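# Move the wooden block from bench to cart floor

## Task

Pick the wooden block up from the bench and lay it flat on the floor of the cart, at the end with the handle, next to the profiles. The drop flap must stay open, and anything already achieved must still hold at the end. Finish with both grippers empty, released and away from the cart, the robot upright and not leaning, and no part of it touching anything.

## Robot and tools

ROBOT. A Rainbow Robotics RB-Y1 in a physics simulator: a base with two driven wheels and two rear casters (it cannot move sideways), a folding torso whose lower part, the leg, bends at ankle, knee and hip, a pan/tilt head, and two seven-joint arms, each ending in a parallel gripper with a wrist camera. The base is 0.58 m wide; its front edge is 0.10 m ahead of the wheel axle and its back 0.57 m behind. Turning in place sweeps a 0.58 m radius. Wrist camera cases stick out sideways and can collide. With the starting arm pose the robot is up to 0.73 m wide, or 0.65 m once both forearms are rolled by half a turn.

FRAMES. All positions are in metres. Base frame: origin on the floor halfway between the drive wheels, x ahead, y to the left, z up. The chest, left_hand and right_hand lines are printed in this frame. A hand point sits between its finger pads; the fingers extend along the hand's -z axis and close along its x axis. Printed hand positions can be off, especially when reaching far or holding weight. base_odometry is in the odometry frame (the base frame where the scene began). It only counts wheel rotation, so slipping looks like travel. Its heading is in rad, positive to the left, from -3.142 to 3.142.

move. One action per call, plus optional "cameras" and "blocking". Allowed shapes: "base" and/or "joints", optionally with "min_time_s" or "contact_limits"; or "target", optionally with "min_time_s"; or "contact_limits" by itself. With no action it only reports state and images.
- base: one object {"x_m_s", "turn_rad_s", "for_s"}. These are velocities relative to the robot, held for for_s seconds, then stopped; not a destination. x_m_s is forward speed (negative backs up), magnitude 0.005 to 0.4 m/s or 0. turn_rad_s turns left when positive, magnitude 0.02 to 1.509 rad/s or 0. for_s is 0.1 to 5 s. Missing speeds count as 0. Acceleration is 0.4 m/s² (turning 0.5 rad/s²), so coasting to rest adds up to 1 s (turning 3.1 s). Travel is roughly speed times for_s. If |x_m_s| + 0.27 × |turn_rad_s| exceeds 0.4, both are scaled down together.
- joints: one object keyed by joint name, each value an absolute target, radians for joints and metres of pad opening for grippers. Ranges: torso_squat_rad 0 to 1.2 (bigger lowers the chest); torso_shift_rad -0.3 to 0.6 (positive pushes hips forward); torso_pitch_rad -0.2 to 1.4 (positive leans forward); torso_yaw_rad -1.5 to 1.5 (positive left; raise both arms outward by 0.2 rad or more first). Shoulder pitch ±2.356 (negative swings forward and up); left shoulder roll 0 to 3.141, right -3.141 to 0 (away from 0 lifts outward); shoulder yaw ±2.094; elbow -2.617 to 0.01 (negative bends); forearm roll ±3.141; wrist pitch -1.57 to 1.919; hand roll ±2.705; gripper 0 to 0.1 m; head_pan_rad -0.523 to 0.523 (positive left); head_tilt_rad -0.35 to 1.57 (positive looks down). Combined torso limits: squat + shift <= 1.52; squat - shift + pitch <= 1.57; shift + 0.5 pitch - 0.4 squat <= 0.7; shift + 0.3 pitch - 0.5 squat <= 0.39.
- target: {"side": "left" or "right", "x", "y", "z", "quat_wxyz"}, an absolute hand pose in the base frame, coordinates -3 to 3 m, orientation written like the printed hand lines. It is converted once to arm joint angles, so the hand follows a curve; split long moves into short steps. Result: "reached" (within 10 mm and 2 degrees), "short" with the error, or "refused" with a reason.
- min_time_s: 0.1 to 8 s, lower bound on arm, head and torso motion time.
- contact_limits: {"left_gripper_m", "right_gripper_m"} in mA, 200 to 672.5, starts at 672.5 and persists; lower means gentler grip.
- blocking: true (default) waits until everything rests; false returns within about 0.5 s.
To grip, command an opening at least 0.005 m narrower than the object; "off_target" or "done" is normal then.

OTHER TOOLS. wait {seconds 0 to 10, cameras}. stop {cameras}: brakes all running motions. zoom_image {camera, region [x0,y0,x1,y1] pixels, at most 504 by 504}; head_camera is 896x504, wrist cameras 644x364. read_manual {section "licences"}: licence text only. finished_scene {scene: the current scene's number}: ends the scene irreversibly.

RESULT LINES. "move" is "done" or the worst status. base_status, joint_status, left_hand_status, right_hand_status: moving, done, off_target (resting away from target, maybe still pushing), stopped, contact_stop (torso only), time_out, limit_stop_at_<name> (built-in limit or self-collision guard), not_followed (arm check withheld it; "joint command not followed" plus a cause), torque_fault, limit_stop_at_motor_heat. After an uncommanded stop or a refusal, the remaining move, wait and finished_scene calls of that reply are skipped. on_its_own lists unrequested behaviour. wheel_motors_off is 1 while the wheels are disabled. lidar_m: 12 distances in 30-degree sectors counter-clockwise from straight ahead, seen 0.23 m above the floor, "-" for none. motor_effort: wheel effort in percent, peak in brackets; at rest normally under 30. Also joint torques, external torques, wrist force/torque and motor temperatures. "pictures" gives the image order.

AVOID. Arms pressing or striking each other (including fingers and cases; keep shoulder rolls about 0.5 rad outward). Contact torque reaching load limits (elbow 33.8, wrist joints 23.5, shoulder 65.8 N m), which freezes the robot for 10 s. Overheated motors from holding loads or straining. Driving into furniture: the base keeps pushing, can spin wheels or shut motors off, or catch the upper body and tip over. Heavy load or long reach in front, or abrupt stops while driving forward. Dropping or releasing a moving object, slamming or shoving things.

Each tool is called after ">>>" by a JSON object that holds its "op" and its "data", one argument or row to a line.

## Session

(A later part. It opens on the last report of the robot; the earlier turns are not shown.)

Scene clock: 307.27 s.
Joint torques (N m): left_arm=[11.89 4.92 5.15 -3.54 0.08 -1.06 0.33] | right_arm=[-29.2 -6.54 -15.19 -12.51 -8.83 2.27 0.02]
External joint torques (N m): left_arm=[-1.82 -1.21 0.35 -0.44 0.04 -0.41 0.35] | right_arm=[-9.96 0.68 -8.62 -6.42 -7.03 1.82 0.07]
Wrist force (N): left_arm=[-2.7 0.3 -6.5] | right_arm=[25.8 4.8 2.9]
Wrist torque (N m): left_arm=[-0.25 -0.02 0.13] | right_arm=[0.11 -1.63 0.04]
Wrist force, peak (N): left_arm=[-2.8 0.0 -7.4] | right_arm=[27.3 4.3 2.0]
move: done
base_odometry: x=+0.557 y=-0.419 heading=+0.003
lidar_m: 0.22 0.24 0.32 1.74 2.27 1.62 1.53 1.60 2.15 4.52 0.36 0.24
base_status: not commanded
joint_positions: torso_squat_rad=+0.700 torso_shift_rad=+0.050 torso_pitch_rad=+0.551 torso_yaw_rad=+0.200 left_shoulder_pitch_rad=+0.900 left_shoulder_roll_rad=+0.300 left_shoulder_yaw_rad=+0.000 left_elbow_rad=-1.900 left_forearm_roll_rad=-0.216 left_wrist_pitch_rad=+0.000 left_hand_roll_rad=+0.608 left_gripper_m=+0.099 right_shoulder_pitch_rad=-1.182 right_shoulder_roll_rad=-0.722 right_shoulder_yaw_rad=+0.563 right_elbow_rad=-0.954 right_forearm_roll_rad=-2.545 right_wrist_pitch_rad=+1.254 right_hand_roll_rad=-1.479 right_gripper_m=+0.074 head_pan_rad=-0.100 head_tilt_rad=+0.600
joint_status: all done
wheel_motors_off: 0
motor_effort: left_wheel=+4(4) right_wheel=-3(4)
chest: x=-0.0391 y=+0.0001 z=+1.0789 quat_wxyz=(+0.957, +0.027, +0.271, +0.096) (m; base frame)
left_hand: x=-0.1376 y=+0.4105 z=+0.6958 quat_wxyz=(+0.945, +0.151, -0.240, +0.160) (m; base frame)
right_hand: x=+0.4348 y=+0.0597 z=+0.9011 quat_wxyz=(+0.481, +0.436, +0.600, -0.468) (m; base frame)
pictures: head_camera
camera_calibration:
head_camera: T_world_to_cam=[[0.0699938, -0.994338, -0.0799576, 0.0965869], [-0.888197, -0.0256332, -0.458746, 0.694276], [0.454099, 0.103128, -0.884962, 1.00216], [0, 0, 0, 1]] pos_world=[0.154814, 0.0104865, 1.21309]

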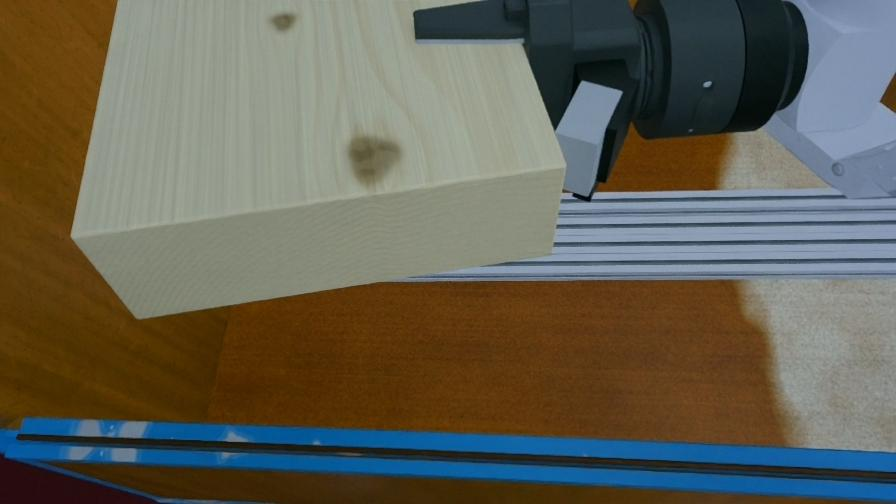

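>>> {"op": "move", "data": {
  "target": {"side": "right", "x": 0.43, "y": 0.0, "z": 0.9, "quat_wxyz": [0.579, 0.4056, 0.4056, -0.579]},
  "min_time_s": 2,
  "cameras": []
}}

>>> {"op": "move", "data": {
  "joints": {"torso_squat_rad": 0.8, "torso_pitch_rad": 0.7, "torso_shift_rad": 0.1, "torso_yaw_rad": 0.4},
  "min_time_s": 2,
  "cameras": ["head_camera"]
}}

Scene clock: 311.57 s.
Joint torques (N m): left_arm=[12.13 4.79 5.72 -3.37 0.17 -1.03 0.19] | right_arm=[-25.71 -10.36 -17.75 -9.89 -6.29 -2.1 -0.27]
External joint torques (N m): left_arm=[-1.58 -1.35 0.92 -0.26 0.13 -0.38 0.22] | right_arm=[-9.77 0.44 -7.72 -5.76 -5.08 -1.63 -0.23]
Wrist force (N): left_arm=[-2.4 -0.4 -6.9] | right_arm=[24.9 0.5 -9.2]
Wrist torque (N m): left_arm=[-0.22 0.03 0.10] | right_arm=[-0.01 -1.52 0.05]
Wrist force, peak (N): left_arm=[-2.8 -0.8 -7.5] | right_arm=[27.2 0.5 -9.6]
move: done
base_odometry: x=+0.557 y=-0.419 heading=+0.003
lidar_m: 0.22 0.24 0.32 1.75 2.27 1.61 1.52 1.60 2.15 4.53 0.35 0.24
base_status: not commanded
joint_positions: torso_squat_rad=+0.700 torso_shift_rad=+0.050 torso_pitch_rad=+0.551 torso_yaw_rad=+0.200 left_shoulder_pitch_rad=+0.900 left_shoulder_roll_rad=+0.300 left_shoulder_yaw_rad=+0.000 left_elbow_rad=-1.900 left_forearm_roll_rad=-0.216 left_wrist_pitch_rad=+0.000 left_hand_roll_rad=+0.608 left_gripper_m=+0.099 right_shoulder_pitch_rad=-1.077 right_shoulder_roll_rad=-1.175 right_shoulder_yaw_rad=+0.644 right_elbow_rad=-1.589 right_forearm_roll_rad=-2.263 right_wrist_pitch_rad=+0.825 right_hand_roll_rad=-1.837 right_gripper_m=+0.074 head_pan_rad=-0.100 head_tilt_rad=+0.600
joint_status: all done
wheel_motors_off: 0
motor_effort: left_wheel=+3(4) right_wheel=-4(5)
chest: x=-0.0391 y=+0.0001 z=+1.0789 quat_wxyz=(+0.957, +0.027, +0.271, +0.096) (m; base frame)
left_hand: x=-0.1376 y=+0.4105 z=+0.6958 quat_wxyz=(+0.945, +0.151, -0.240, +0.160) (m; base frame)
right_hand: x=+0.4295 y=-0.0008 z=+0.8980 quat_wxyz=(+0.579, +0.405, +0.407, -0.579) (m; base frame)
right_hand_status: reached (checked arc, planned for 2.0 s): 2 mm and 0.2 deg off.
pictures: none
No camera images: "cameras" was empty.

Scene clock: 313.87 s.
Joint torques (N m): left_arm=[13.11 6.76 6.94 -1.9 0.11 -0.81 0.29] | right_arm=[-25.23 -6.63 -16.73 -12.12 -6.4 -0.94 -0.36]
External joint torques (N m): left_arm=[-1.51 -1.19 0.74 -0.41 0.07 -0.51 0.31] | right_arm=[-10.04 1.6 -7.81 -6.44 -5.08 -0.71 -0.31]
Wrist force (N): left_arm=[-1.8 -1.5 -6.8] | right_arm=[25.6 5.0 -5.9]
Wrist torque (N m): left_arm=[-0.12 0.06 0.10] | right_arm=[0.15 -1.51 0.08]
Wrist force, peak (N): left_arm=[-2.1 -1.2 -7.8] | right_arm=[26.2 3.8 -7.1]
move: done
base_odometry: x=+0.557 y=-0.419 heading=+0.003
lidar_m: 0.22 0.23 0.33 1.75 2.27 1.60 1.53 1.60 2.14 4.51 0.35 0.24
base_status: not commanded
joint_positions: torso_squat_rad=+0.800 torso_shift_rad=+0.100 torso_pitch_rad=+0.701 torso_yaw_rad=+0.400 left_shoulder_pitch_rad=+0.900 left_shoulder_roll_rad=+0.300 left_shoulder_yaw_rad=+0.000 left_elbow_rad=-1.900 left_forearm_roll_rad=-0.216 left_wrist_pitch_rad=+0.000 left_hand_roll_rad=+0.608 left_gripper_m=+0.099 right_shoulder_pitch_rad=-1.077 right_shoulder_roll_rad=-1.175 right_shoulder_yaw_rad=+0.644 right_elbow_rad=-1.589 right_forearm_roll_rad=-2.263 right_wrist_pitch_rad=+0.825 right_hand_roll_rad=-1.837 right_gripper_m=+0.074 head_pan_rad=-0.100 head_tilt_rad=+0.600
joint_status: all done
wheel_motors_off: 0
motor_effort: left_wheel=+3(4) right_wheel=-3(4)
chest: x=+0.0204 y=+0.0001 z=+1.0023 quat_wxyz=(+0.921, +0.068, +0.336, +0.187) (m; base frame)
left_hand: x=-0.1983 y=+0.4254 z=+0.6922 quat_wxyz=(+0.934, +0.237, -0.165, +0.210) (m; base frame)
right_hand: x=+0.4495 y=+0.0972 z=+0.7595 quat_wxyz=(+0.567, +0.359, +0.514, -0.534) (m; base frame)
pictures: head_camera
camera_calibration:
head_camera: T_world_to_cam=[[0.206712, -0.954365, -0.215541, 0.219451], [-0.935015, -0.127818, -0.33077, 0.5847], [0.288126, 0.269908, -0.918767, 0.944613], [0, 0, 0, 1]] pos_world=[0.229173, 0.0292124, 1.10858]

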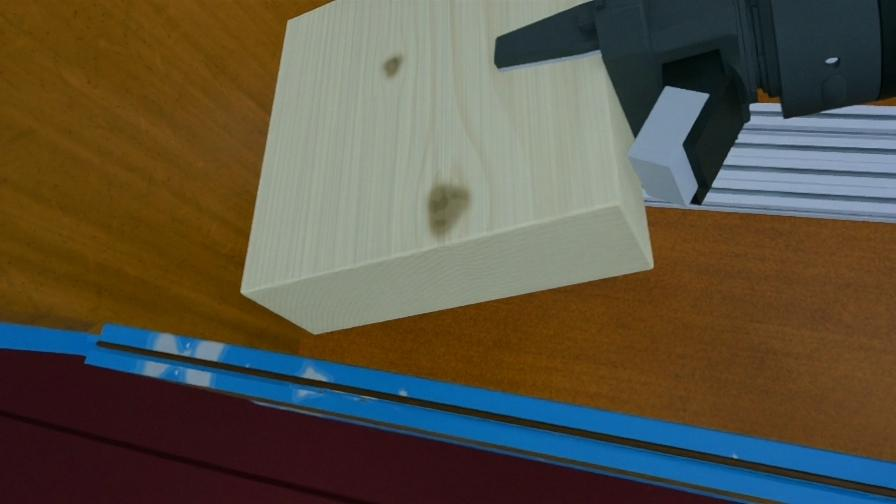

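>>> {"op": "move", "data": {
  "target": {"side": "right", "x": 0.435, "y": -0.02, "z": 0.76, "quat_wxyz": [0.6124, 0.3536, 0.3536, -0.6124]},
  "min_time_s": 2,
  "cameras": []
}}

>>> {"op": "move", "data": {
  "joints": {"torso_squat_rad": 0.85, "torso_pitch_rad": 0.85, "torso_shift_rad": 0.15, "torso_yaw_rad": 0.65},
  "min_time_s": 2,
  "cameras": ["head_camera"]
}}

Scene clock: 317.63 s.
Joint torques (N m): left_arm=[13.11 6.52 6.96 -1.7 0.12 -0.77 0.2] | right_arm=[-16.91 -13.6 -18.26 -7.39 -3.74 -2.65 -0.36]
External joint torques (N m): left_arm=[-1.51 -1.43 0.76 -0.2 0.08 -0.46 0.21] | right_arm=[-7.2 -0.23 -8.73 -4.68 -3.13 -2.06 -0.31]
Wrist force (N): left_arm=[-1.2 -1.1 -6.3] | right_arm=[22.4 1.1 -13.6]
Wrist torque (N m): left_arm=[-0.15 0.13 0.06] | right_arm=[-0.03 -1.31 0.07]
Wrist force, peak (N): left_arm=[-1.5 -1.3 -7.7] | right_arm=[26.4 4.7 -6.1]
move: done
base_odometry: x=+0.557 y=-0.419 heading=+0.003
lidar_m: 0.22 0.23 0.33 1.74 2.28 1.62 1.53 1.61 2.15 4.53 0.35 0.24
base_status: not commanded
joint_positions: torso_squat_rad=+0.800 torso_shift_rad=+0.100 torso_pitch_rad=+0.701 torso_yaw_rad=+0.400 left_shoulder_pitch_rad=+0.900 left_shoulder_roll_rad=+0.300 left_shoulder_yaw_rad=+0.000 left_elbow_rad=-1.900 left_forearm_roll_rad=-0.216 left_wrist_pitch_rad=+0.000 left_hand_roll_rad=+0.608 left_gripper_m=+0.099 right_shoulder_pitch_rad=-0.758 right_shoulder_roll_rad=-1.779 right_shoulder_yaw_rad=+0.552 right_elbow_rad=-2.064 right_forearm_roll_rad=-2.262 right_wrist_pitch_rad=+0.472 right_hand_roll_rad=-1.942 right_gripper_m=+0.074 head_pan_rad=-0.100 head_tilt_rad=+0.600
joint_status: all done
wheel_motors_off: 0
motor_effort: left_wheel=+2(3) right_wheel=-2(4)
chest: x=+0.0204 y=+0.0001 z=+1.0023 quat_wxyz=(+0.921, +0.068, +0.336, +0.187) (m; base frame)
left_hand: x=-0.1983 y=+0.4254 z=+0.6922 quat_wxyz=(+0.934, +0.237, -0.165, +0.210) (m; base frame)
right_hand: x=+0.4346 y=-0.0208 z=+0.7581 quat_wxyz=(+0.613, +0.350, +0.352, -0.614) (m; base frame)
right_hand_status: reached (checked arc, planned for 2.0 s): 2 mm and 0.5 deg off.
pictures: none
No camera images: "cameras" was empty.

Scene clock: 319.93 s.
Joint torques (N m): left_arm=[12.38 8.6 8.88 -0.45 0.09 -0.36 0.26] | right_arm=[-6.01 -10.72 -4.6 -10.86 2.12 4.62 2.28]
External joint torques (N m): left_arm=[-1.49 -1.89 0.73 -0.31 0.04 -0.4 0.27] | right_arm=[3.4 0.59 4.38 -6.15 2.86 5.04 2.32]
Wrist force (N): left_arm=[-0.9 -1.9 -6.1] | right_arm=[1.0 14.6 -0.2]
Wrist torque (N m): left_arm=[-0.11 0.13 0.09] | right_arm=[1.05 2.91 -2.73]
Wrist force, peak (N): left_arm=[-1.6 -2.9 -7.0] | right_arm=[0.7 23.2 28.3]
move: done
base_odometry: x=+0.558 y=-0.419 heading=+0.002
lidar_m: 0.23 0.24 0.33 1.76 2.26 1.62 1.53 1.61 2.14 4.53 0.35 0.24
base_status: not commanded
joint_positions: torso_squat_rad=+0.850 torso_shift_rad=+0.150 torso_pitch_rad=+0.850 torso_yaw_rad=+0.650 left_shoulder_pitch_rad=+0.900 left_shoulder_roll_rad=+0.300 left_shoulder_yaw_rad=+0.000 left_elbow_rad=-1.900 left_forearm_roll_rad=-0.216 left_wrist_pitch_rad=+0.000 left_hand_roll_rad=+0.608 left_gripper_m=+0.099 right_shoulder_pitch_rad=-0.760 right_shoulder_roll_rad=-1.779 right_shoulder_yaw_rad=+0.549 right_elbow_rad=-2.064 right_forearm_roll_rad=-2.264 right_wrist_pitch_rad=+0.470 right_hand_roll_rad=-1.943 right_gripper_m=+0.074 head_pan_rad=-0.100 head_tilt_rad=+0.600
joint_status: all done
wheel_motors_off: 0
motor_effort: left_wheel=-8(12) right_wheel=-1(4)
chest: x=+0.0736 y=+0.0000 z=+0.9415 quat_wxyz=(+0.863, +0.132, +0.391, +0.291) (m; base frame)
left_hand: x=-0.2589 y=+0.4203 z=+0.7474 quat_wxyz=(+0.897, +0.346, -0.091, +0.259) (m; base frame)
right_hand: x=+0.4427 y=+0.0977 z=+0.6479 quat_wxyz=(+0.604, +0.326, +0.478, -0.548) (m; base frame)
pictures: head_camera
camera_calibration:
head_camera: T_world_to_cam=[[0.321905, -0.851197, -0.414537, 0.374075], [-0.942711, -0.247658, -0.22352, 0.51396], [0.0875964, 0.462741, -0.882155, 0.853819], [0, 0, 0, 1]] pos_world=[0.289308, 0.0506011, 1.02315]

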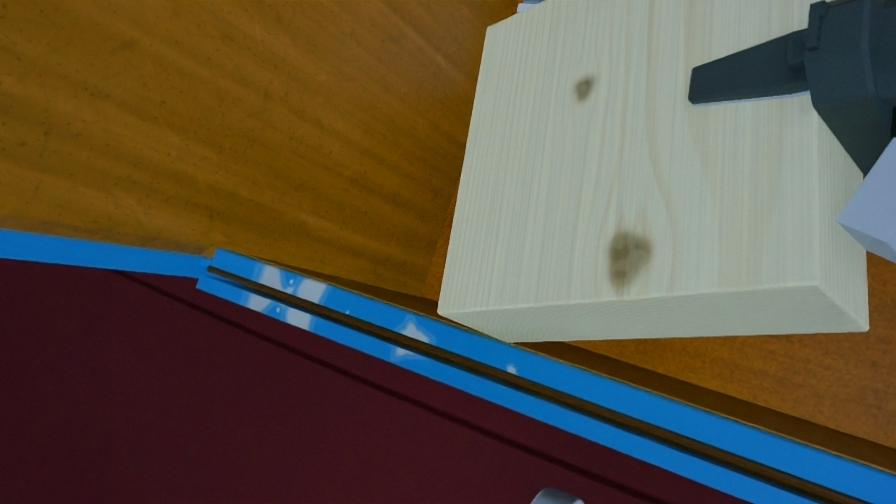

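>>> {"op": "move", "data": {
  "target": {"side": "right", "x": 0.46, "y": 0.06, "z": 0.68, "quat_wxyz": [0.6124, 0.3536, 0.3536, -0.6124]},
  "min_time_s": 2,
  "cameras": ["head_camera"]
}}

Scene clock: 324.03 s.
Joint torques (N m): left_arm=[12.49 8.73 9.17 -0.24 0.13 -0.35 0.23] | right_arm=[-16.02 -12.75 -16.91 -5.01 -0.07 -5.09 -0.29]
External joint torques (N m): left_arm=[-1.39 -1.76 1.02 -0.11 0.08 -0.38 0.24] | right_arm=[-7.34 -0.29 -8.66 -3.21 -0.14 -3.98 -0.25]
Wrist force (N): left_arm=[-1.1 -2.5 -5.9] | right_arm=[22.3 0.0 -13.6]
Wrist torque (N m): left_arm=[-0.02 0.10 0.08] | right_arm=[0.06 -1.36 0.10]
Wrist force, peak (N): left_arm=[-1.7 -2.4 -7.0] | right_arm=[31.2 6.2 -8.2]
move: done
base_odometry: x=+0.557 y=-0.419 heading=+0.003
lidar_m: 0.23 0.23 0.32 1.76 2.27 1.61 1.54 1.60 2.15 4.52 0.35 0.24
base_status: not commanded
joint_positions: torso_squat_rad=+0.850 torso_shift_rad=+0.150 torso_pitch_rad=+0.851 torso_yaw_rad=+0.650 left_shoulder_pitch_rad=+0.900 left_shoulder_roll_rad=+0.300 left_shoulder_yaw_rad=+0.000 left_elbow_rad=-1.900 left_forearm_roll_rad=-0.216 left_wrist_pitch_rad=+0.000 left_hand_roll_rad=+0.608 left_gripper_m=+0.099 right_shoulder_pitch_rad=-0.537 right_shoulder_roll_rad=-2.303 right_shoulder_yaw_rad=+0.433 right_elbow_rad=-2.358 right_forearm_roll_rad=-2.122 right_wrist_pitch_rad=+0.020 right_hand_roll_rad=-2.306 right_gripper_m=+0.074 head_pan_rad=-0.100 head_tilt_rad=+0.600
joint_status: all done
wheel_motors_off: 0
motor_effort: left_wheel=+0(8) right_wheel=-2(4)
chest: x=+0.0738 y=+0.0001 z=+0.9413 quat_wxyz=(+0.863, +0.132, +0.391, +0.291) (m; base frame)
left_hand: x=-0.2588 y=+0.4203 z=+0.7474 quat_wxyz=(+0.897, +0.346, -0.091, +0.259) (m; base frame)
right_hand: x=+0.4595 y=+0.0595 z=+0.6781 quat_wxyz=(+0.613, +0.351, +0.355, -0.613) (m; base frame)
right_hand_status: reached (checked arc, planned for 2.0 s): 2 mm and 0.3 deg off.
pictures: head_camera
camera_calibration:
head_camera: T_world_to_cam=[[0.321766, -0.85121, -0.414618, 0.37414], [-0.942824, -0.247866, -0.222812, 0.51343], [0.0868902, 0.462605, -0.882296, 0.853714], [0, 0, 0, 1]] pos_world=[0.289509, 0.0508008, 1.02275]

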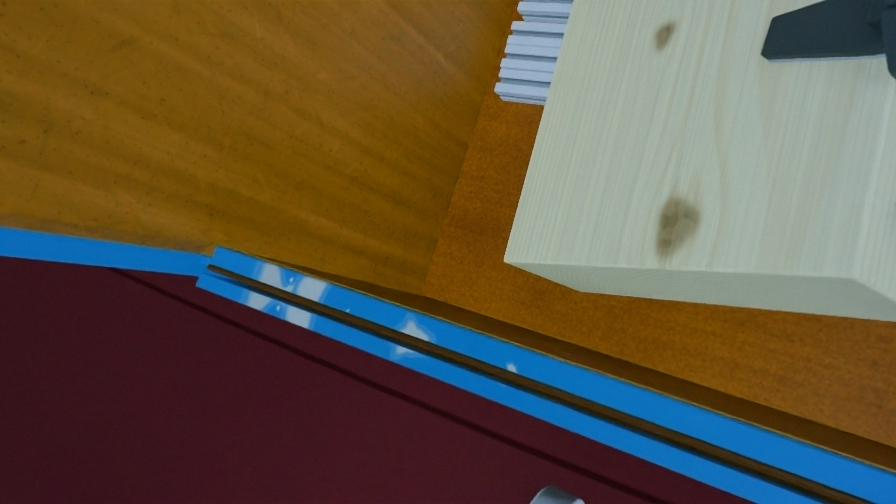

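>>> {"op": "move", "data": {
  "target": {"side": "right", "x": 0.44, "y": 0.13, "z": 0.58, "quat_wxyz": [0.6124, 0.3536, 0.3536, -0.6124]},
  "min_time_s": 2,
  "cameras": []
}}

>>> {"op": "move", "data": {
  "joints": {"head_pan_rad": -0.5, "head_tilt_rad": 0.6},
  "cameras": ["head_camera", "right_wrist_camera"]
}}

Scene clock: 329.47 s.
Joint torques (N m): left_arm=[12.53 8.87 8.9 -0.1 0.15 -0.3 0.2] | right_arm=[-18.61 -3.37 -13.62 -17.4 -2.25 -6.92 -0.36]
External joint torques (N m): left_arm=[-1.34 -1.62 0.75 0.03 0.1 -0.33 0.21] | right_arm=[-9.97 4.46 -6.73 -9.8 -1.95 -5.4 -0.32]
Wrist force (N): left_arm=[-1.2 -3.0 -6.3] | right_arm=[22.4 0.4 -13.8]
Wrist torque (N m): left_arm=[0.03 0.06 0.10] | right_arm=[-0.13 -1.32 0.11]
Wrist force, peak (N): left_arm=[-1.0 -2.2 -7.3] | right_arm=[24.9 3.9 -13.9]
move: done
base_odometry: x=+0.557 y=-0.419 heading=+0.003
lidar_m: 0.22 0.24 0.33 1.75 2.26 1.62 1.52 1.61 2.15 4.53 0.34 0.25
base_status: not commanded
joint_positions: torso_squat_rad=+0.850 torso_shift_rad=+0.150 torso_pitch_rad=+0.851 torso_yaw_rad=+0.650 left_shoulder_pitch_rad=+0.900 left_shoulder_roll_rad=+0.300 left_shoulder_yaw_rad=+0.000 left_elbow_rad=-1.900 left_forearm_roll_rad=-0.216 left_wrist_pitch_rad=+0.000 left_hand_roll_rad=+0.608 left_gripper_m=+0.099 right_shoulder_pitch_rad=-0.543 right_shoulder_roll_rad=-1.352 right_shoulder_yaw_rad=+0.295 right_elbow_rad=-2.119 right_forearm_roll_rad=-1.089 right_wrist_pitch_rad=+0.672 right_hand_roll_rad=-2.705 right_gripper_m=+0.074 head_pan_rad=-0.100 head_tilt_rad=+0.600
joint_status: all done
wheel_motors_off: 0
motor_effort: left_wheel=+1(2) right_wheel=+0(2)
chest: x=+0.0738 y=+0.0001 z=+0.9413 quat_wxyz=(+0.863, +0.132, +0.391, +0.291) (m; base frame)
left_hand: x=-0.2588 y=+0.4203 z=+0.7473 quat_wxyz=(+0.897, +0.346, -0.091, +0.259) (m; base frame)
right_hand: x=+0.4398 y=+0.1284 z=+0.5773 quat_wxyz=(+0.613, +0.351, +0.354, -0.613) (m; base frame)
right_hand_status: reached (checked arc, planned for 2.0 s): 3 mm and 0.4 deg off.
pictures: none
No camera images: "cameras" was empty.

Scene clock: 330.40 s.
Joint torques (N m): left_arm=[12.59 8.83 9.01 -0.32 0.12 -0.25 0.23] | right_arm=[-18.51 -2.99 -14 -17.35 -2.18 -6.98 -0.24]
External joint torques (N m): left_arm=[-1.29 -1.66 0.86 -0.18 0.07 -0.29 0.24] | right_arm=[-9.87 4.84 -7.12 -9.75 -1.88 -5.47 -0.19]
Wrist force (N): left_arm=[-1.6 -3.0 -5.9] | right_arm=[22.4 1.1 -13.7]
Wrist torque (N m): left_arm=[0.02 0.04 0.09] | right_arm=[-0.03 -1.31 0.07]
Wrist force, peak (N): left_arm=[-1.3 -2.7 -6.7] | right_arm=[22.7 0.9 -14.3]
move: done
base_odometry: x=+0.557 y=-0.419 heading=+0.003
lidar_m: 0.23 0.23 0.32 1.74 2.27 1.63 1.54 1.60 2.14 4.52 0.35 0.24
base_status: not commanded
joint_positions: torso_squat_rad=+0.850 torso_shift_rad=+0.150 torso_pitch_rad=+0.851 torso_yaw_rad=+0.650 left_shoulder_pitch_rad=+0.900 left_shoulder_roll_rad=+0.300 left_shoulder_yaw_rad=+0.000 left_elbow_rad=-1.900 left_forearm_roll_rad=-0.216 left_wrist_pitch_rad=+0.000 left_hand_roll_rad=+0.608 left_gripper_m=+0.099 right_shoulder_pitch_rad=-0.543 right_shoulder_roll_rad=-1.352 right_shoulder_yaw_rad=+0.295 right_elbow_rad=-2.119 right_forearm_roll_rad=-1.089 right_wrist_pitch_rad=+0.672 right_hand_roll_rad=-2.705 right_gripper_m=+0.074 head_pan_rad=-0.500 head_tilt_rad=+0.600
joint_status: all done
wheel_motors_off: 0
motor_effort: left_wheel=+1(1) right_wheel=+0(3)
chest: x=+0.0738 y=+0.0001 z=+0.9413 quat_wxyz=(+0.863, +0.132, +0.391, +0.291) (m; base frame)
left_hand: x=-0.2588 y=+0.4203 z=+0.7473 quat_wxyz=(+0.897, +0.346, -0.091, +0.259) (m; base frame)
right_hand: x=+0.4398 y=+0.1284 z=+0.5773 quat_wxyz=(+0.613, +0.351, +0.354, -0.613) (m; base frame)
pictures: head_camera, right_wrist_camera
camera_calibration:
head_camera: T_world_to_cam=[[0.0760025, -0.988024, -0.13428, 0.13672], [-0.982817, -0.0515127, -0.177247, 0.471984], [0.168207, 0.145444, -0.974963, 0.937026], [0, 0, 0, 1]] pos_world=[0.295869, 0.0231107, 1.01558]
right_wrist_camera: T_world_to_cam=[[-0.027722, 0.525557, 0.850306, -0.547449], [0.863674, -0.415685, 0.285085, -0.463923], [0.503288, 0.742291, -0.442387, 0.0108439], [0, 0, 0, 1]] pos_world=[0.380044, 0.0868209, 0.602554]

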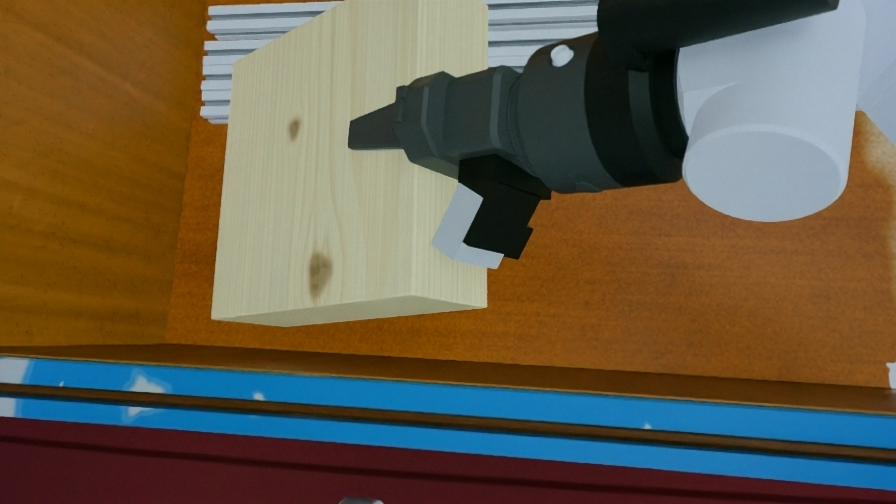

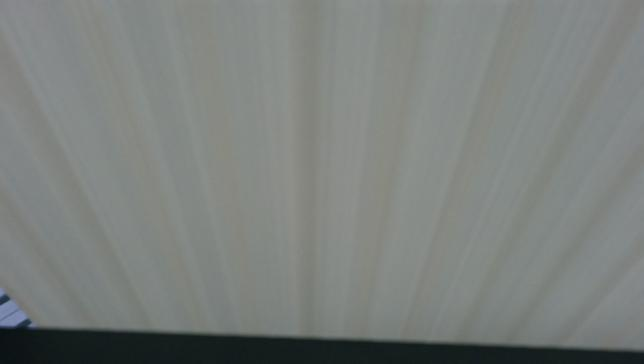

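>>> {"op": "move", "data": {
  "target": {"side": "right", "x": 0.434, "y": 0.18, "z": 0.46, "quat_wxyz": [0.6124, 0.3536, 0.3536, -0.6124]},
  "min_time_s": 2.5,
  "cameras": ["head_camera"]
}}

Scene clock: 336.33 s.
Joint torques (N m): left_arm=[12.44 8.63 8.89 -0.33 0.07 -0.35 0.18] | right_arm=[-5.22 36.5 -4.4 -18.87 -3.06 -5.12 0.04]
External joint torques (N m): left_arm=[-1.44 -1.82 0.78 -0.15 0.02 -0.38 0.19] | right_arm=[5.01 40.63 0.63 -10.38 -2.57 -4.03 0.09]
Wrist force (N): left_arm=[-1.4 -2.9 -6.5] | right_arm=[21.6 -0.2 -14.4]
Wrist torque (N m): left_arm=[-0.01 0.09 0.07] | right_arm=[0.02 -1.33 0.05]
Wrist force, peak (N): left_arm=[-1.2 -2.3 -7.4] | right_arm=[23.1 2.3 -15.6]
move: done
base_odometry: x=+0.558 y=-0.419 heading=+0.003
lidar_m: 0.23 0.23 0.32 1.75 2.26 1.62 1.53 1.59 2.15 4.52 0.35 0.23
base_status: not commanded
joint_positions: torso_squat_rad=+0.850 torso_shift_rad=+0.149 torso_pitch_rad=+0.846 torso_yaw_rad=+0.649 left_shoulder_pitch_rad=+0.900 left_shoulder_roll_rad=+0.300 left_shoulder_yaw_rad=+0.000 left_elbow_rad=-1.900 left_forearm_roll_rad=-0.216 left_wrist_pitch_rad=+0.000 left_hand_roll_rad=+0.608 left_gripper_m=+0.099 right_shoulder_pitch_rad=-0.692 right_shoulder_roll_rad=-1.056 right_shoulder_yaw_rad=+0.510 right_elbow_rad=-1.617 right_forearm_roll_rad=-1.179 right_wrist_pitch_rad=+0.520 right_hand_roll_rad=-2.272 right_gripper_m=+0.074 head_pan_rad=-0.500 head_tilt_rad=+0.600
joint_status: all done
wheel_motors_off: 0
motor_effort: left_wheel=-6(7) right_wheel=-30(32)
chest: x=+0.0721 y=+0.0010 z=+0.9425 quat_wxyz=(+0.864, +0.130, +0.389, +0.291) (m; base frame)
left_hand: x=-0.2597 y=+0.4206 z=+0.7458 quat_wxyz=(+0.897, +0.344, -0.093, +0.260) (m; base frame)
right_hand: x=+0.4386 y=+0.1761 z=+0.4609 quat_wxyz=(+0.616, +0.354, +0.343, -0.615) (m; base frame)
right_hand_status: reached (checked arc, planned for 2.5 s): 6 mm and 1.3 deg off.
pictures: head_camera
camera_calibration:
head_camera: T_world_to_cam=[[0.0771031, -0.988301, -0.131592, 0.13533], [-0.98188, -0.0523517, -0.182129, 0.474996], [0.173109, 0.14325, -0.974429, 0.937523], [0, 0, 0, 1]] pos_world=[0.293661, 0.0243134, 1.01787]

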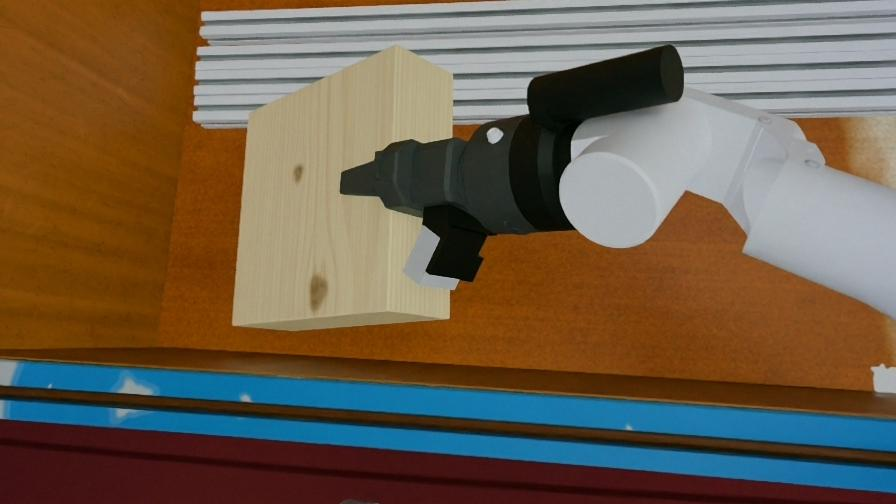

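>>> {"op": "move", "data": {
  "target": {"side": "right", "x": 0.44, "y": 0.13, "z": 0.6, "quat_wxyz": [0.6124, 0.3536, 0.3536, -0.6124]},
  "min_time_s": 2,
  "cameras": ["head_camera"]
}}

Scene clock: 350.27 s.
Joint torques (N m): left_arm=[12.65 8.47 8.94 -0.25 0.08 -0.28 0.25] | right_arm=[-16.12 -5.64 -13.24 -17.76 -2.29 -7.04 -0.42]
External joint torques (N m): left_arm=[-1.23 -2.02 0.8 -0.12 0.03 -0.31 0.26] | right_arm=[-7.61 1.91 -6.69 -10.1 -1.93 -5.53 -0.38]
Wrist force (N): left_arm=[-1.0 -2.2 -5.9] | right_arm=[22.1 0.3 -13.6]
Wrist torque (N m): left_arm=[-0.08 0.09 0.10] | right_arm=[0.01 -1.36 0.09]
Wrist force, peak (N): left_arm=[-1.4 -2.8 -7.1] | right_arm=[23.4 1.6 -15.4]
move: done
base_odometry: x=+0.557 y=-0.419 heading=+0.003
lidar_m: 0.22 0.24 0.32 1.73 2.26 1.63 1.54 1.61 2.15 4.53 0.35 0.23
base_status: not commanded
joint_positions: torso_squat_rad=+0.850 torso_shift_rad=+0.150 torso_pitch_rad=+0.851 torso_yaw_rad=+0.650 left_shoulder_pitch_rad=+0.900 left_shoulder_roll_rad=+0.300 left_shoulder_yaw_rad=+0.000 left_elbow_rad=-1.900 left_forearm_roll_rad=-0.216 left_wrist_pitch_rad=+0.000 left_hand_roll_rad=+0.608 left_gripper_m=+0.099 right_shoulder_pitch_rad=-0.523 right_shoulder_roll_rad=-1.298 right_shoulder_yaw_rad=+0.201 right_elbow_rad=-2.165 right_forearm_roll_rad=-1.090 right_wrist_pitch_rad=+0.777 right_hand_roll_rad=-2.705 right_gripper_m=+0.074 head_pan_rad=-0.500 head_tilt_rad=+0.600
joint_status: all done
wheel_motors_off: 0
motor_effort: left_wheel=+2(7) right_wheel=-4(33)
chest: x=+0.0738 y=+0.0002 z=+0.9414 quat_wxyz=(+0.863, +0.132, +0.391, +0.291) (m; base frame)
left_hand: x=-0.2588 y=+0.4204 z=+0.7472 quat_wxyz=(+0.897, +0.346, -0.091, +0.259) (m; base frame)
right_hand: x=+0.4399 y=+0.1284 z=+0.5948 quat_wxyz=(+0.612, +0.350, +0.356, -0.613) (m; base frame)
right_hand_status: reached (checked arc, planned for 2.0 s): 5 mm and 0.5 deg off.
pictures: head_camera
camera_calibration:
head_camera: T_world_to_cam=[[0.0759964, -0.988054, -0.134068, 0.136627], [-0.982784, -0.0515154, -0.177433, 0.472088], [0.168407, 0.145244, -0.974958, 0.937066], [0, 0, 0, 1]] pos_world=[0.295769, 0.0232111, 1.01568]

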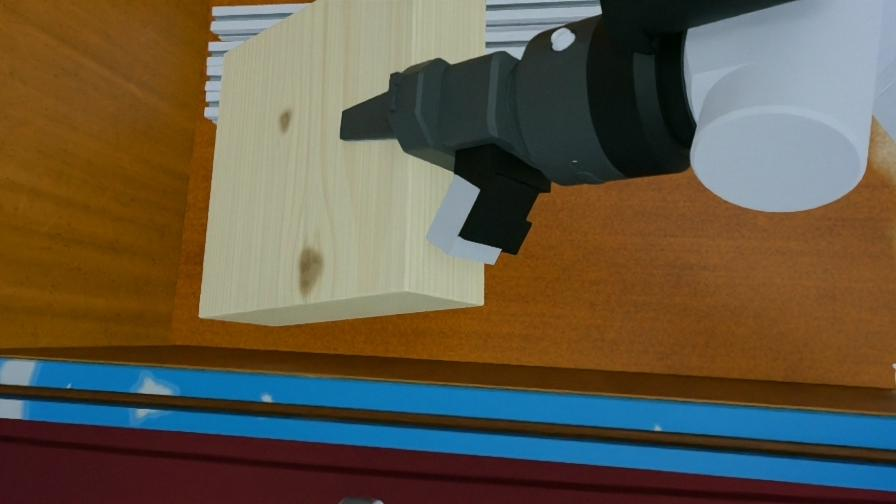

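>>> {"op": "move", "data": {
  "target": {"side": "right", "x": 0.43, "y": 0.08, "z": 0.68, "quat_wxyz": [0.6124, 0.3536, 0.3536, -0.6124]},
  "min_time_s": 1.5,
  "cameras": []
}}

>>> {"op": "move", "data": {
  "base": {"x_m_s": 0.05, "for_s": 1.0},
  "cameras": []
}}

>>> {"op": "move", "data": {
  "joints": {"torso_squat_rad": 0.8, "torso_pitch_rad": 0.94, "torso_shift_rad": 0.2},
  "min_time_s": 2,
  "cameras": ["head_camera"]
}}

Scene clock: 356.77 s.
Joint torques (N m): left_arm=[12.39 8.96 8.91 -0.16 0.02 -0.31 0.11] | right_arm=[-13.27 -3.42 -9.21 -14.07 -3.25 -6.94 -0.37]
External joint torques (N m): left_arm=[-1.49 -1.53 0.77 -0.02 -0.03 -0.35 0.12] | right_arm=[-6.94 3.78 -4.57 -7.53 -2.7 -5.43 -0.33]
Wrist force (N): left_arm=[-1.0 -2.4 -6.4] | right_arm=[22.4 1.2 -13.6]
Wrist torque (N m): left_arm=[-0.03 0.12 0.10] | right_arm=[0.03 -1.32 0.06]
Wrist force, peak (N): left_arm=[-1.6 -2.4 -7.3] | right_arm=[23.6 0.7 -14.2]
move: done
base_odometry: x=+0.557 y=-0.419 heading=+0.003
lidar_m: 0.23 0.23 0.33 1.74 2.26 1.62 1.54 1.60 2.14 4.51 0.34 0.24
base_status: not commanded
joint_positions: torso_squat_rad=+0.850 torso_shift_rad=+0.150 torso_pitch_rad=+0.851 torso_yaw_rad=+0.650 left_shoulder_pitch_rad=+0.900 left_shoulder_roll_rad=+0.300 left_shoulder_yaw_rad=+0.000 left_elbow_rad=-1.900 left_forearm_roll_rad=-0.216 left_wrist_pitch_rad=+0.000 left_hand_roll_rad=+0.608 left_gripper_m=+0.099 right_shoulder_pitch_rad=-0.415 right_shoulder_roll_rad=-1.089 right_shoulder_yaw_rad=-0.287 right_elbow_rad=-2.455 right_forearm_roll_rad=-1.208 right_wrist_pitch_rad=+1.259 right_hand_roll_rad=-2.705 right_gripper_m=+0.074 head_pan_rad=-0.500 head_tilt_rad=+0.600
joint_status: all done
wheel_motors_off: 0
motor_effort: left_wheel=+3(4) right_wheel=-3(6)
chest: x=+0.0738 y=+0.0002 z=+0.9414 quat_wxyz=(+0.863, +0.132, +0.391, +0.291) (m; base frame)
left_hand: x=-0.2588 y=+0.4204 z=+0.7472 quat_wxyz=(+0.897, +0.346, -0.091, +0.259) (m; base frame)
right_hand: x=+0.4297 y=+0.0796 z=+0.6784 quat_wxyz=(+0.613, +0.353, +0.355, -0.611) (m; base frame)
right_hand_status: reached (checked arc, planned for 1.5 s): 2 mm and 0.3 deg off.
pictures: none
No camera images: "cameras" was empty.

Scene clock: 358.30 s.
Joint torques (N m): left_arm=[12.56 8.81 9.11 0.04 0.18 -0.34 0.2] | right_arm=[-13.95 -3.98 -9.29 -14.1 -3.2 -6.72 -0.28]
External joint torques (N m): left_arm=[-1.32 -1.69 0.97 0.17 0.13 -0.37 0.21] | right_arm=[-7.62 3.22 -4.65 -7.56 -2.64 -5.21 -0.24]
Wrist force (N): left_arm=[-0.9 -2.6 -6.5] | right_arm=[22.3 0.7 -13.3]
Wrist torque (N m): left_arm=[-0.02 0.11 0.07] | right_arm=[0.00 -1.27 0.07]
Wrist force, peak (N): left_arm=[-1.1 -2.7 -7.2] | right_arm=[24.0 2.8 -14.4]
move: done
base_odometry: x=+0.608 y=-0.419 heading=+0.003
lidar_m: 0.17 0.18 0.25 1.74 2.32 1.67 1.58 1.66 2.21 4.32 0.28 0.18
base_status: done (sent for 1 of 1 s)
joint_positions: torso_squat_rad=+0.850 torso_shift_rad=+0.150 torso_pitch_rad=+0.851 torso_yaw_rad=+0.650 left_shoulder_pitch_rad=+0.900 left_shoulder_roll_rad=+0.300 left_shoulder_yaw_rad=+0.000 left_elbow_rad=-1.900 left_forearm_roll_rad=-0.216 left_wrist_pitch_rad=+0.000 left_hand_roll_rad=+0.608 left_gripper_m=+0.099 right_shoulder_pitch_rad=-0.415 right_shoulder_roll_rad=-1.089 right_shoulder_yaw_rad=-0.287 right_elbow_rad=-2.455 right_forearm_roll_rad=-1.208 right_wrist_pitch_rad=+1.259 right_hand_roll_rad=-2.705 right_gripper_m=+0.074 head_pan_rad=-0.500 head_tilt_rad=+0.600
joint_status: not commanded
wheel_motors_off: 0
motor_effort: left_wheel=+1(26) right_wheel=-1(21)
chest: x=+0.0739 y=+0.0002 z=+0.9413 quat_wxyz=(+0.863, +0.132, +0.391, +0.291) (m; base frame)
left_hand: x=-0.2587 y=+0.4204 z=+0.7473 quat_wxyz=(+0.897, +0.346, -0.091, +0.259) (m; base frame)
right_hand: x=+0.4297 y=+0.0796 z=+0.6783 quat_wxyz=(+0.613, +0.352, +0.355, -0.611) (m; base frame)
pictures: none
No camera images: "cameras" was empty.

Scene clock: 360.60 s.
Joint torques (N m): left_arm=[13.21 8.9 9.11 0.82 0.08 -0.02 0.29] | right_arm=[-12.97 -2.84 -8.39 -14.51 -3.73 -6.67 -0.25]
External joint torques (N m): left_arm=[-1.16 -1.77 0.82 0 0.03 -0.24 0.29] | right_arm=[-7.46 3.58 -4.24 -7.42 -3.02 -5.23 -0.21]
Wrist force (N): left_arm=[-0.7 -2.8 -6.1] | right_arm=[22.7 3.5 -14.0]
Wrist torque (N m): left_arm=[-0.02 0.10 0.08] | right_arm=[0.15 -1.25 0.05]
Wrist force, peak (N): left_arm=[-1.4 -3.7 -6.8] | right_arm=[22.9 3.7 -13.9]
move: done
base_odometry: x=+0.608 y=-0.419 heading=+0.003
lidar_m: 0.17 0.18 0.25 1.73 2.33 1.66 1.59 1.65 2.22 4.33 0.28 0.19
base_status: not commanded
joint_positions: torso_squat_rad=+0.800 torso_shift_rad=+0.200 torso_pitch_rad=+0.941 torso_yaw_rad=+0.650 left_shoulder_pitch_rad=+0.900 left_shoulder_roll_rad=+0.300 left_shoulder_yaw_rad=+0.000 left_elbow_rad=-1.900 left_forearm_roll_rad=-0.216 left_wrist_pitch_rad=+0.000 left_hand_roll_rad=+0.608 left_gripper_m=+0.099 right_shoulder_pitch_rad=-0.415 right_shoulder_roll_rad=-1.089 right_shoulder_yaw_rad=-0.287 right_elbow_rad=-2.455 right_forearm_roll_rad=-1.208 right_wrist_pitch_rad=+1.259 right_hand_roll_rad=-2.705 right_gripper_m=+0.074 head_pan_rad=-0.500 head_tilt_rad=+0.600
joint_status: all done
wheel_motors_off: 0
motor_effort: left_wheel=+1(2) right_wheel=+0(3)
chest: x=+0.1191 y=+0.0002 z=+0.9407 quat_wxyz=(+0.845, +0.145, +0.430, +0.285) (m; base frame)
left_hand: x=-0.2296 y=+0.4204 z=+0.7774 quat_wxyz=(+0.900, +0.357, -0.050, +0.243) (m; base frame)
right_hand: x=+0.4499 y=+0.0796 z=+0.6468 quat_wxyz=(+0.597, +0.325, +0.382, -0.627) (m; base frame)
pictures: head_camera
camera_calibration:
head_camera: T_world_to_cam=[[0.0635936, -0.988053, -0.14038, 0.140522], [-0.994783, -0.0515162, -0.0880547, 0.433823], [0.0797709, 0.145247, -0.986174, 0.949973], [0, 0, 0, 1]] pos_world=[0.346843, 0.0232111, 0.994766]

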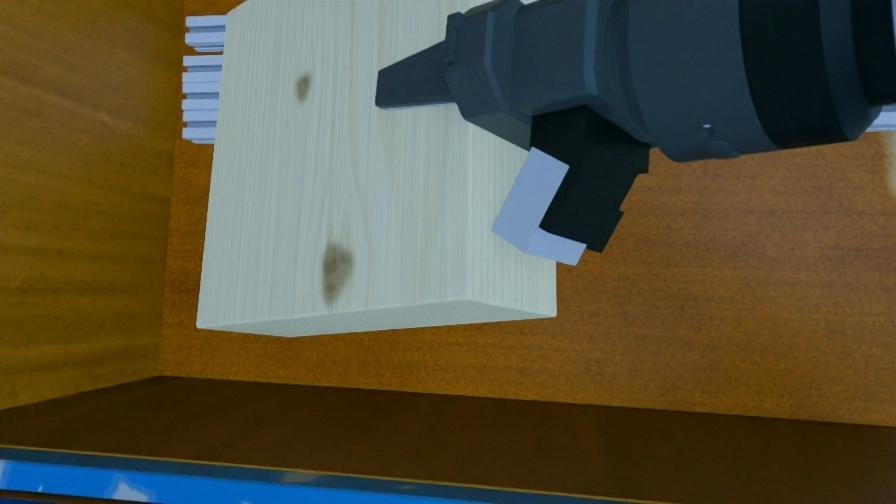

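>>> {"op": "move", "data": {
  "target": {"side": "right", "x": 0.385, "y": 0.15, "z": 0.55, "quat_wxyz": [0.6124, 0.3536, 0.3536, -0.6124]},
  "min_time_s": 2,
  "cameras": ["head_camera"]
}}

Scene clock: 374.00 s.
Joint torques (N m): left_arm=[13.2 9.17 9.48 0.95 0.11 0.02 0.27] | right_arm=[13.7 45.75 2.16 -19.96 -4.15 -6.08 -0.37]
External joint torques (N m): left_arm=[-1.17 -1.49 1.21 0.15 0.06 -0.19 0.27] | right_arm=[18.47 48.39 4.39 -10.84 -3.42 -4.74 -0.33]
External joint torques when the fault began: right_arm=[39.72 73.94 12.91 -14.04 -4.89 -6.17 0.01]
Motor temperatures (°C): left_arm=[31 28 32 36 34 33 37] | right_arm=[34 33 32 33 36 38 34]
Wrist force (N): left_arm=[-0.9 -2.8 -6.5] | right_arm=[22.2 1.0 -14.4]
Wrist torque (N m): left_arm=[-0.05 0.12 0.09] | right_arm=[0.09 -1.29 0.09]
Wrist force, peak (N): left_arm=[2.9 -5.5 -5.6] | right_arm=[30.2 12.0 -13.8]
move: torque_fault
TORQUE FAULT: right_shoulder_roll_rad reached its load limit. The robot stopped for 10 seconds, dropped its targets and accepts commands again. The stop added 9.4 s to the call.
base_odometry: x=+0.608 y=-0.419 heading=+0.005
lidar_m: 0.12 0.13 0.18 0.39 2.33 1.66 1.59 1.66 2.24 4.26 0.22 0.14
base_status: not commanded
joint_positions: torso_squat_rad=+0.800 torso_shift_rad=+0.200 torso_pitch_rad=+0.939 torso_yaw_rad=+0.650 left_shoulder_pitch_rad=+0.900 left_shoulder_roll_rad=+0.300 left_shoulder_yaw_rad=+0.000 left_elbow_rad=-1.900 left_forearm_roll_rad=-0.216 left_wrist_pitch_rad=+0.000 left_hand_roll_rad=+0.608 left_gripper_m=+0.099 right_shoulder_pitch_rad=-0.368 right_shoulder_roll_rad=-0.904 right_shoulder_yaw_rad=+0.005 right_elbow_rad=-2.334 right_forearm_roll_rad=-0.858 right_wrist_pitch_rad=+1.091 right_hand_roll_rad=-2.537 right_gripper_m=+0.074 head_pan_rad=-0.500 head_tilt_rad=+0.600
joint_status: right_shoulder_pitch_rad torque_fault (moved +0.047 of +0.087); right_shoulder_roll_rad torque_fault (moved +0.186 of +0.295); right_shoulder_yaw_rad torque_fault (moved +0.292 of +0.376); right_elbow_rad torque_fault (moved +0.121 of +0.167); right_forearm_roll_rad torque_fault (moved +0.350 of +0.477); right_wrist_pitch_rad torque_fault (moved -0.168 of -0.246); right_hand_roll_rad torque_fault (moved +0.168 of +0.243)
wheel_motors_off: 0
on_its_own: right_shoulder_pitch_rad is held at -0.363, not at your -0.328, since a torque_fault; right_shoulder_roll_rad is held at -0.892, not at your -0.794, since a torque_fault; right_shoulder_yaw_rad is held at +0.006, not at your +0.089, since a torque_fault; right_elbow_rad is held at -2.336, not at your -2.287, since a torque_fault; right_forearm_roll_rad is held at -0.859, not at your -0.731, since a torque_fault; right_wrist_pitch_rad is held at +1.089, not at your +1.013, since a torque_fault; right_hand_roll_rad is held at -2.537, not at your -2.462, since a torque_fault; right_wheel is at rest, and its effort (-72) is outside its rest range (-51 to +51)
motor_effort: left_wheel=+29(100) right_wheel=-72(100)
chest: x=+0.1187 y=+0.0009 z=+0.9413 quat_wxyz=(+0.845, +0.143, +0.429, +0.285) (m; base frame)
left_hand: x=-0.2302 y=+0.4204 z=+0.7767 quat_wxyz=(+0.900, +0.357, -0.051, +0.244) (m; base frame)
right_hand: x=+0.4110 y=+0.1300 z=+0.5719 quat_wxyz=(+0.614, +0.341, +0.356, -0.616) (m; base frame)
right_hand_status: short (checked arc, planned for 2.0 s): torque_fault, 39 mm and 1.6 deg off.
pictures: head_camera
camera_calibration:
head_camera: T_world_to_cam=[[0.0654049, -0.988111, -0.139137, 0.140014], [-0.9945, -0.0531179, -0.0902626, 0.435612], [0.0817988, 0.144276, -0.986151, 0.950118], [0, 0, 0, 1]] pos_world=[0.346341, 0.0244088, 0.995761]

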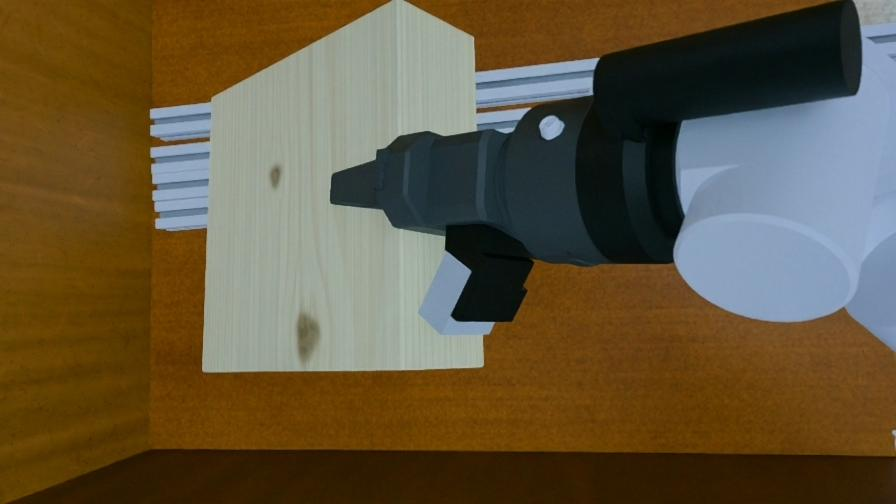

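>>> {"op": "move", "data": {
  "joints": {"right_shoulder_pitch_rad": -0.415, "right_shoulder_roll_rad": -1.089, "right_shoulder_yaw_rad": -0.287, "right_elbow_rad": -2.455, "right_forearm_roll_rad": -1.208, "right_wrist_pitch_rad": 1.259, "right_hand_roll_rad": -2.7},
  "min_time_s": 2,
  "cameras": ["head_camera"]
}}

Scene clock: 380.57 s.
Joint torques (N m): left_arm=[13.33 8.76 8.76 1.04 0.12 0 0.13] | right_arm=[-14.76 -5.47 -8.65 -15.28 -4.17 -6.28 -0.48]
External joint torques (N m): left_arm=[-1.04 -1.91 0.47 0.23 0.08 -0.21 0.14] | right_arm=[-9.27 0.94 -4.5 -8.18 -3.45 -4.85 -0.44]
Wrist force (N): left_arm=[-0.4 -2.7 -6.4] | right_arm=[21.9 2.9 -14.0]
Wrist torque (N m): left_arm=[-0.04 0.19 0.07] | right_arm=[0.24 -1.34 0.09]
Wrist force, peak (N): left_arm=[-0.5 -3.5 -6.9] | right_arm=[22.8 1.3 -14.7]
move: done
base_odometry: x=+0.608 y=-0.419 heading=+0.003
lidar_m: 0.12 0.13 0.17 0.39 2.33 1.67 1.59 1.66 2.22 4.29 0.21 0.15
base_status: not commanded
joint_positions: torso_squat_rad=+0.800 torso_shift_rad=+0.200 torso_pitch_rad=+0.941 torso_yaw_rad=+0.650 left_shoulder_pitch_rad=+0.900 left_shoulder_roll_rad=+0.300 left_shoulder_yaw_rad=+0.000 left_elbow_rad=-1.900 left_forearm_roll_rad=-0.216 left_wrist_pitch_rad=+0.000 left_hand_roll_rad=+0.608 left_gripper_m=+0.099 right_shoulder_pitch_rad=-0.413 right_shoulder_roll_rad=-1.089 right_shoulder_yaw_rad=-0.286 right_elbow_rad=-2.453 right_forearm_roll_rad=-1.207 right_wrist_pitch_rad=+1.260 right_hand_roll_rad=-2.700 right_gripper_m=+0.074 head_pan_rad=-0.500 head_tilt_rad=+0.600
joint_status: all done
wheel_motors_off: 0
motor_effort: left_wheel=+13(29) right_wheel=-10(72)
chest: x=+0.1191 y=+0.0002 z=+0.9408 quat_wxyz=(+0.845, +0.145, +0.430, +0.285) (m; base frame)
left_hand: x=-0.2296 y=+0.4204 z=+0.7774 quat_wxyz=(+0.900, +0.357, -0.051, +0.243) (m; base frame)
right_hand: x=+0.4492 y=+0.0793 z=+0.6453 quat_wxyz=(+0.598, +0.323, +0.381, -0.626) (m; base frame)
pictures: head_camera
camera_calibration:
head_camera: T_world_to_cam=[[0.0636337, -0.988039, -0.140462, 0.140603], [-0.994764, -0.0515194, -0.0882617, 0.43403], [0.0799695, 0.145343, -0.986144, 0.94997], [0, 0, 0, 1]] pos_world=[0.346842, 0.0232109, 0.994865]

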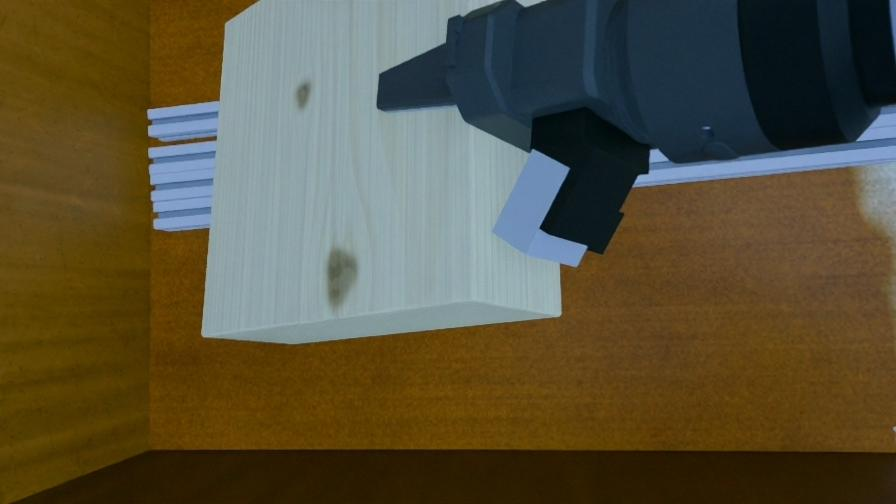

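>>> {"op": "move", "data": {
  "joints": {"torso_squat_rad": 0.3, "torso_pitch_rad": 0.8, "torso_shift_rad": 0.2},
  "min_time_s": 2.5,
  "cameras": ["head_camera"]
}}

Scene clock: 406.07 s.
Joint torques (N m): left_arm=[12.58 8.6 9.09 -0.37 0.11 -0.36 0.14] | right_arm=[-15.34 -6.63 -9.11 -13.76 -3.11 -6.79 -0.39]
External joint torques (N m): left_arm=[-0.99 -1.76 1.05 0.29 0.06 -0.29 0.16] | right_arm=[-8.6 0.97 -4.22 -7.51 -2.63 -5.24 -0.35]
Wrist force (N): left_arm=[-0.9 -2.0 -6.4] | right_arm=[22.4 -0.1 -14.2]
Wrist torque (N m): left_arm=[-0.12 0.13 0.10] | right_arm=[-0.04 -1.32 0.09]
Wrist force, peak (N): left_arm=[-0.5 -3.9 -7.1] | right_arm=[23.5 3.7 -14.6]
move: done
base_odometry: x=+0.608 y=-0.419 heading=+0.003
lidar_m: 0.12 0.13 0.17 0.39 2.32 1.66 1.59 1.65 2.20 4.30 0.21 0.15
base_status: not commanded
joint_positions: torso_squat_rad=+0.300 torso_shift_rad=+0.200 torso_pitch_rad=+0.801 torso_yaw_rad=+0.650 left_shoulder_pitch_rad=+0.900 left_shoulder_roll_rad=+0.300 left_shoulder_yaw_rad=+0.000 left_elbow_rad=-1.900 left_forearm_roll_rad=-0.216 left_wrist_pitch_rad=+0.000 left_hand_roll_rad=+0.608 left_gripper_m=+0.099 right_shoulder_pitch_rad=-0.413 right_shoulder_roll_rad=-1.089 right_shoulder_yaw_rad=-0.286 right_elbow_rad=-2.453 right_forearm_roll_rad=-1.207 right_wrist_pitch_rad=+1.260 right_hand_roll_rad=-2.700 right_gripper_m=+0.074 head_pan_rad=-0.500 head_tilt_rad=+0.600
joint_status: all done
wheel_motors_off: 0
motor_effort: left_wheel=+11(13) right_wheel=-10(13)
chest: x=+0.1273 y=+0.0002 z=+1.1512 quat_wxyz=(+0.873, +0.124, +0.370, +0.294) (m; base frame)
left_hand: x=-0.1952 y=+0.4204 z=+0.9408 quat_wxyz=(+0.895, +0.339, -0.113, +0.268) (m; base frame)
right_hand: x=+0.4953 y=+0.0794 z=+0.9047 quat_wxyz=(+0.624, +0.366, +0.339, -0.602) (m; base frame)
pictures: head_camera
camera_calibration:
head_camera: T_world_to_cam=[[0.0826774, -0.988033, -0.130216, 0.155486], [-0.972757, -0.0516131, -0.226007, 0.61652], [0.216581, 0.145354, -0.965383, 1.11545], [0, 0, 0, 1]] pos_world=[0.345284, 0.0233106, 1.23642]

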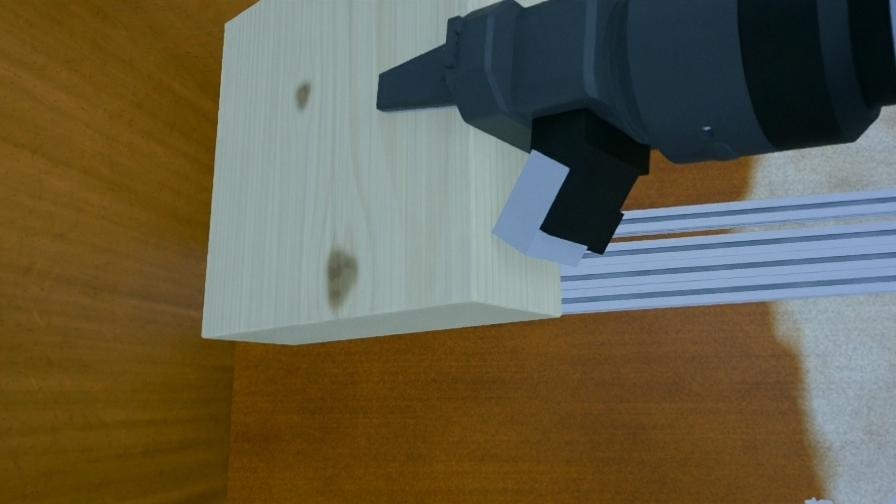

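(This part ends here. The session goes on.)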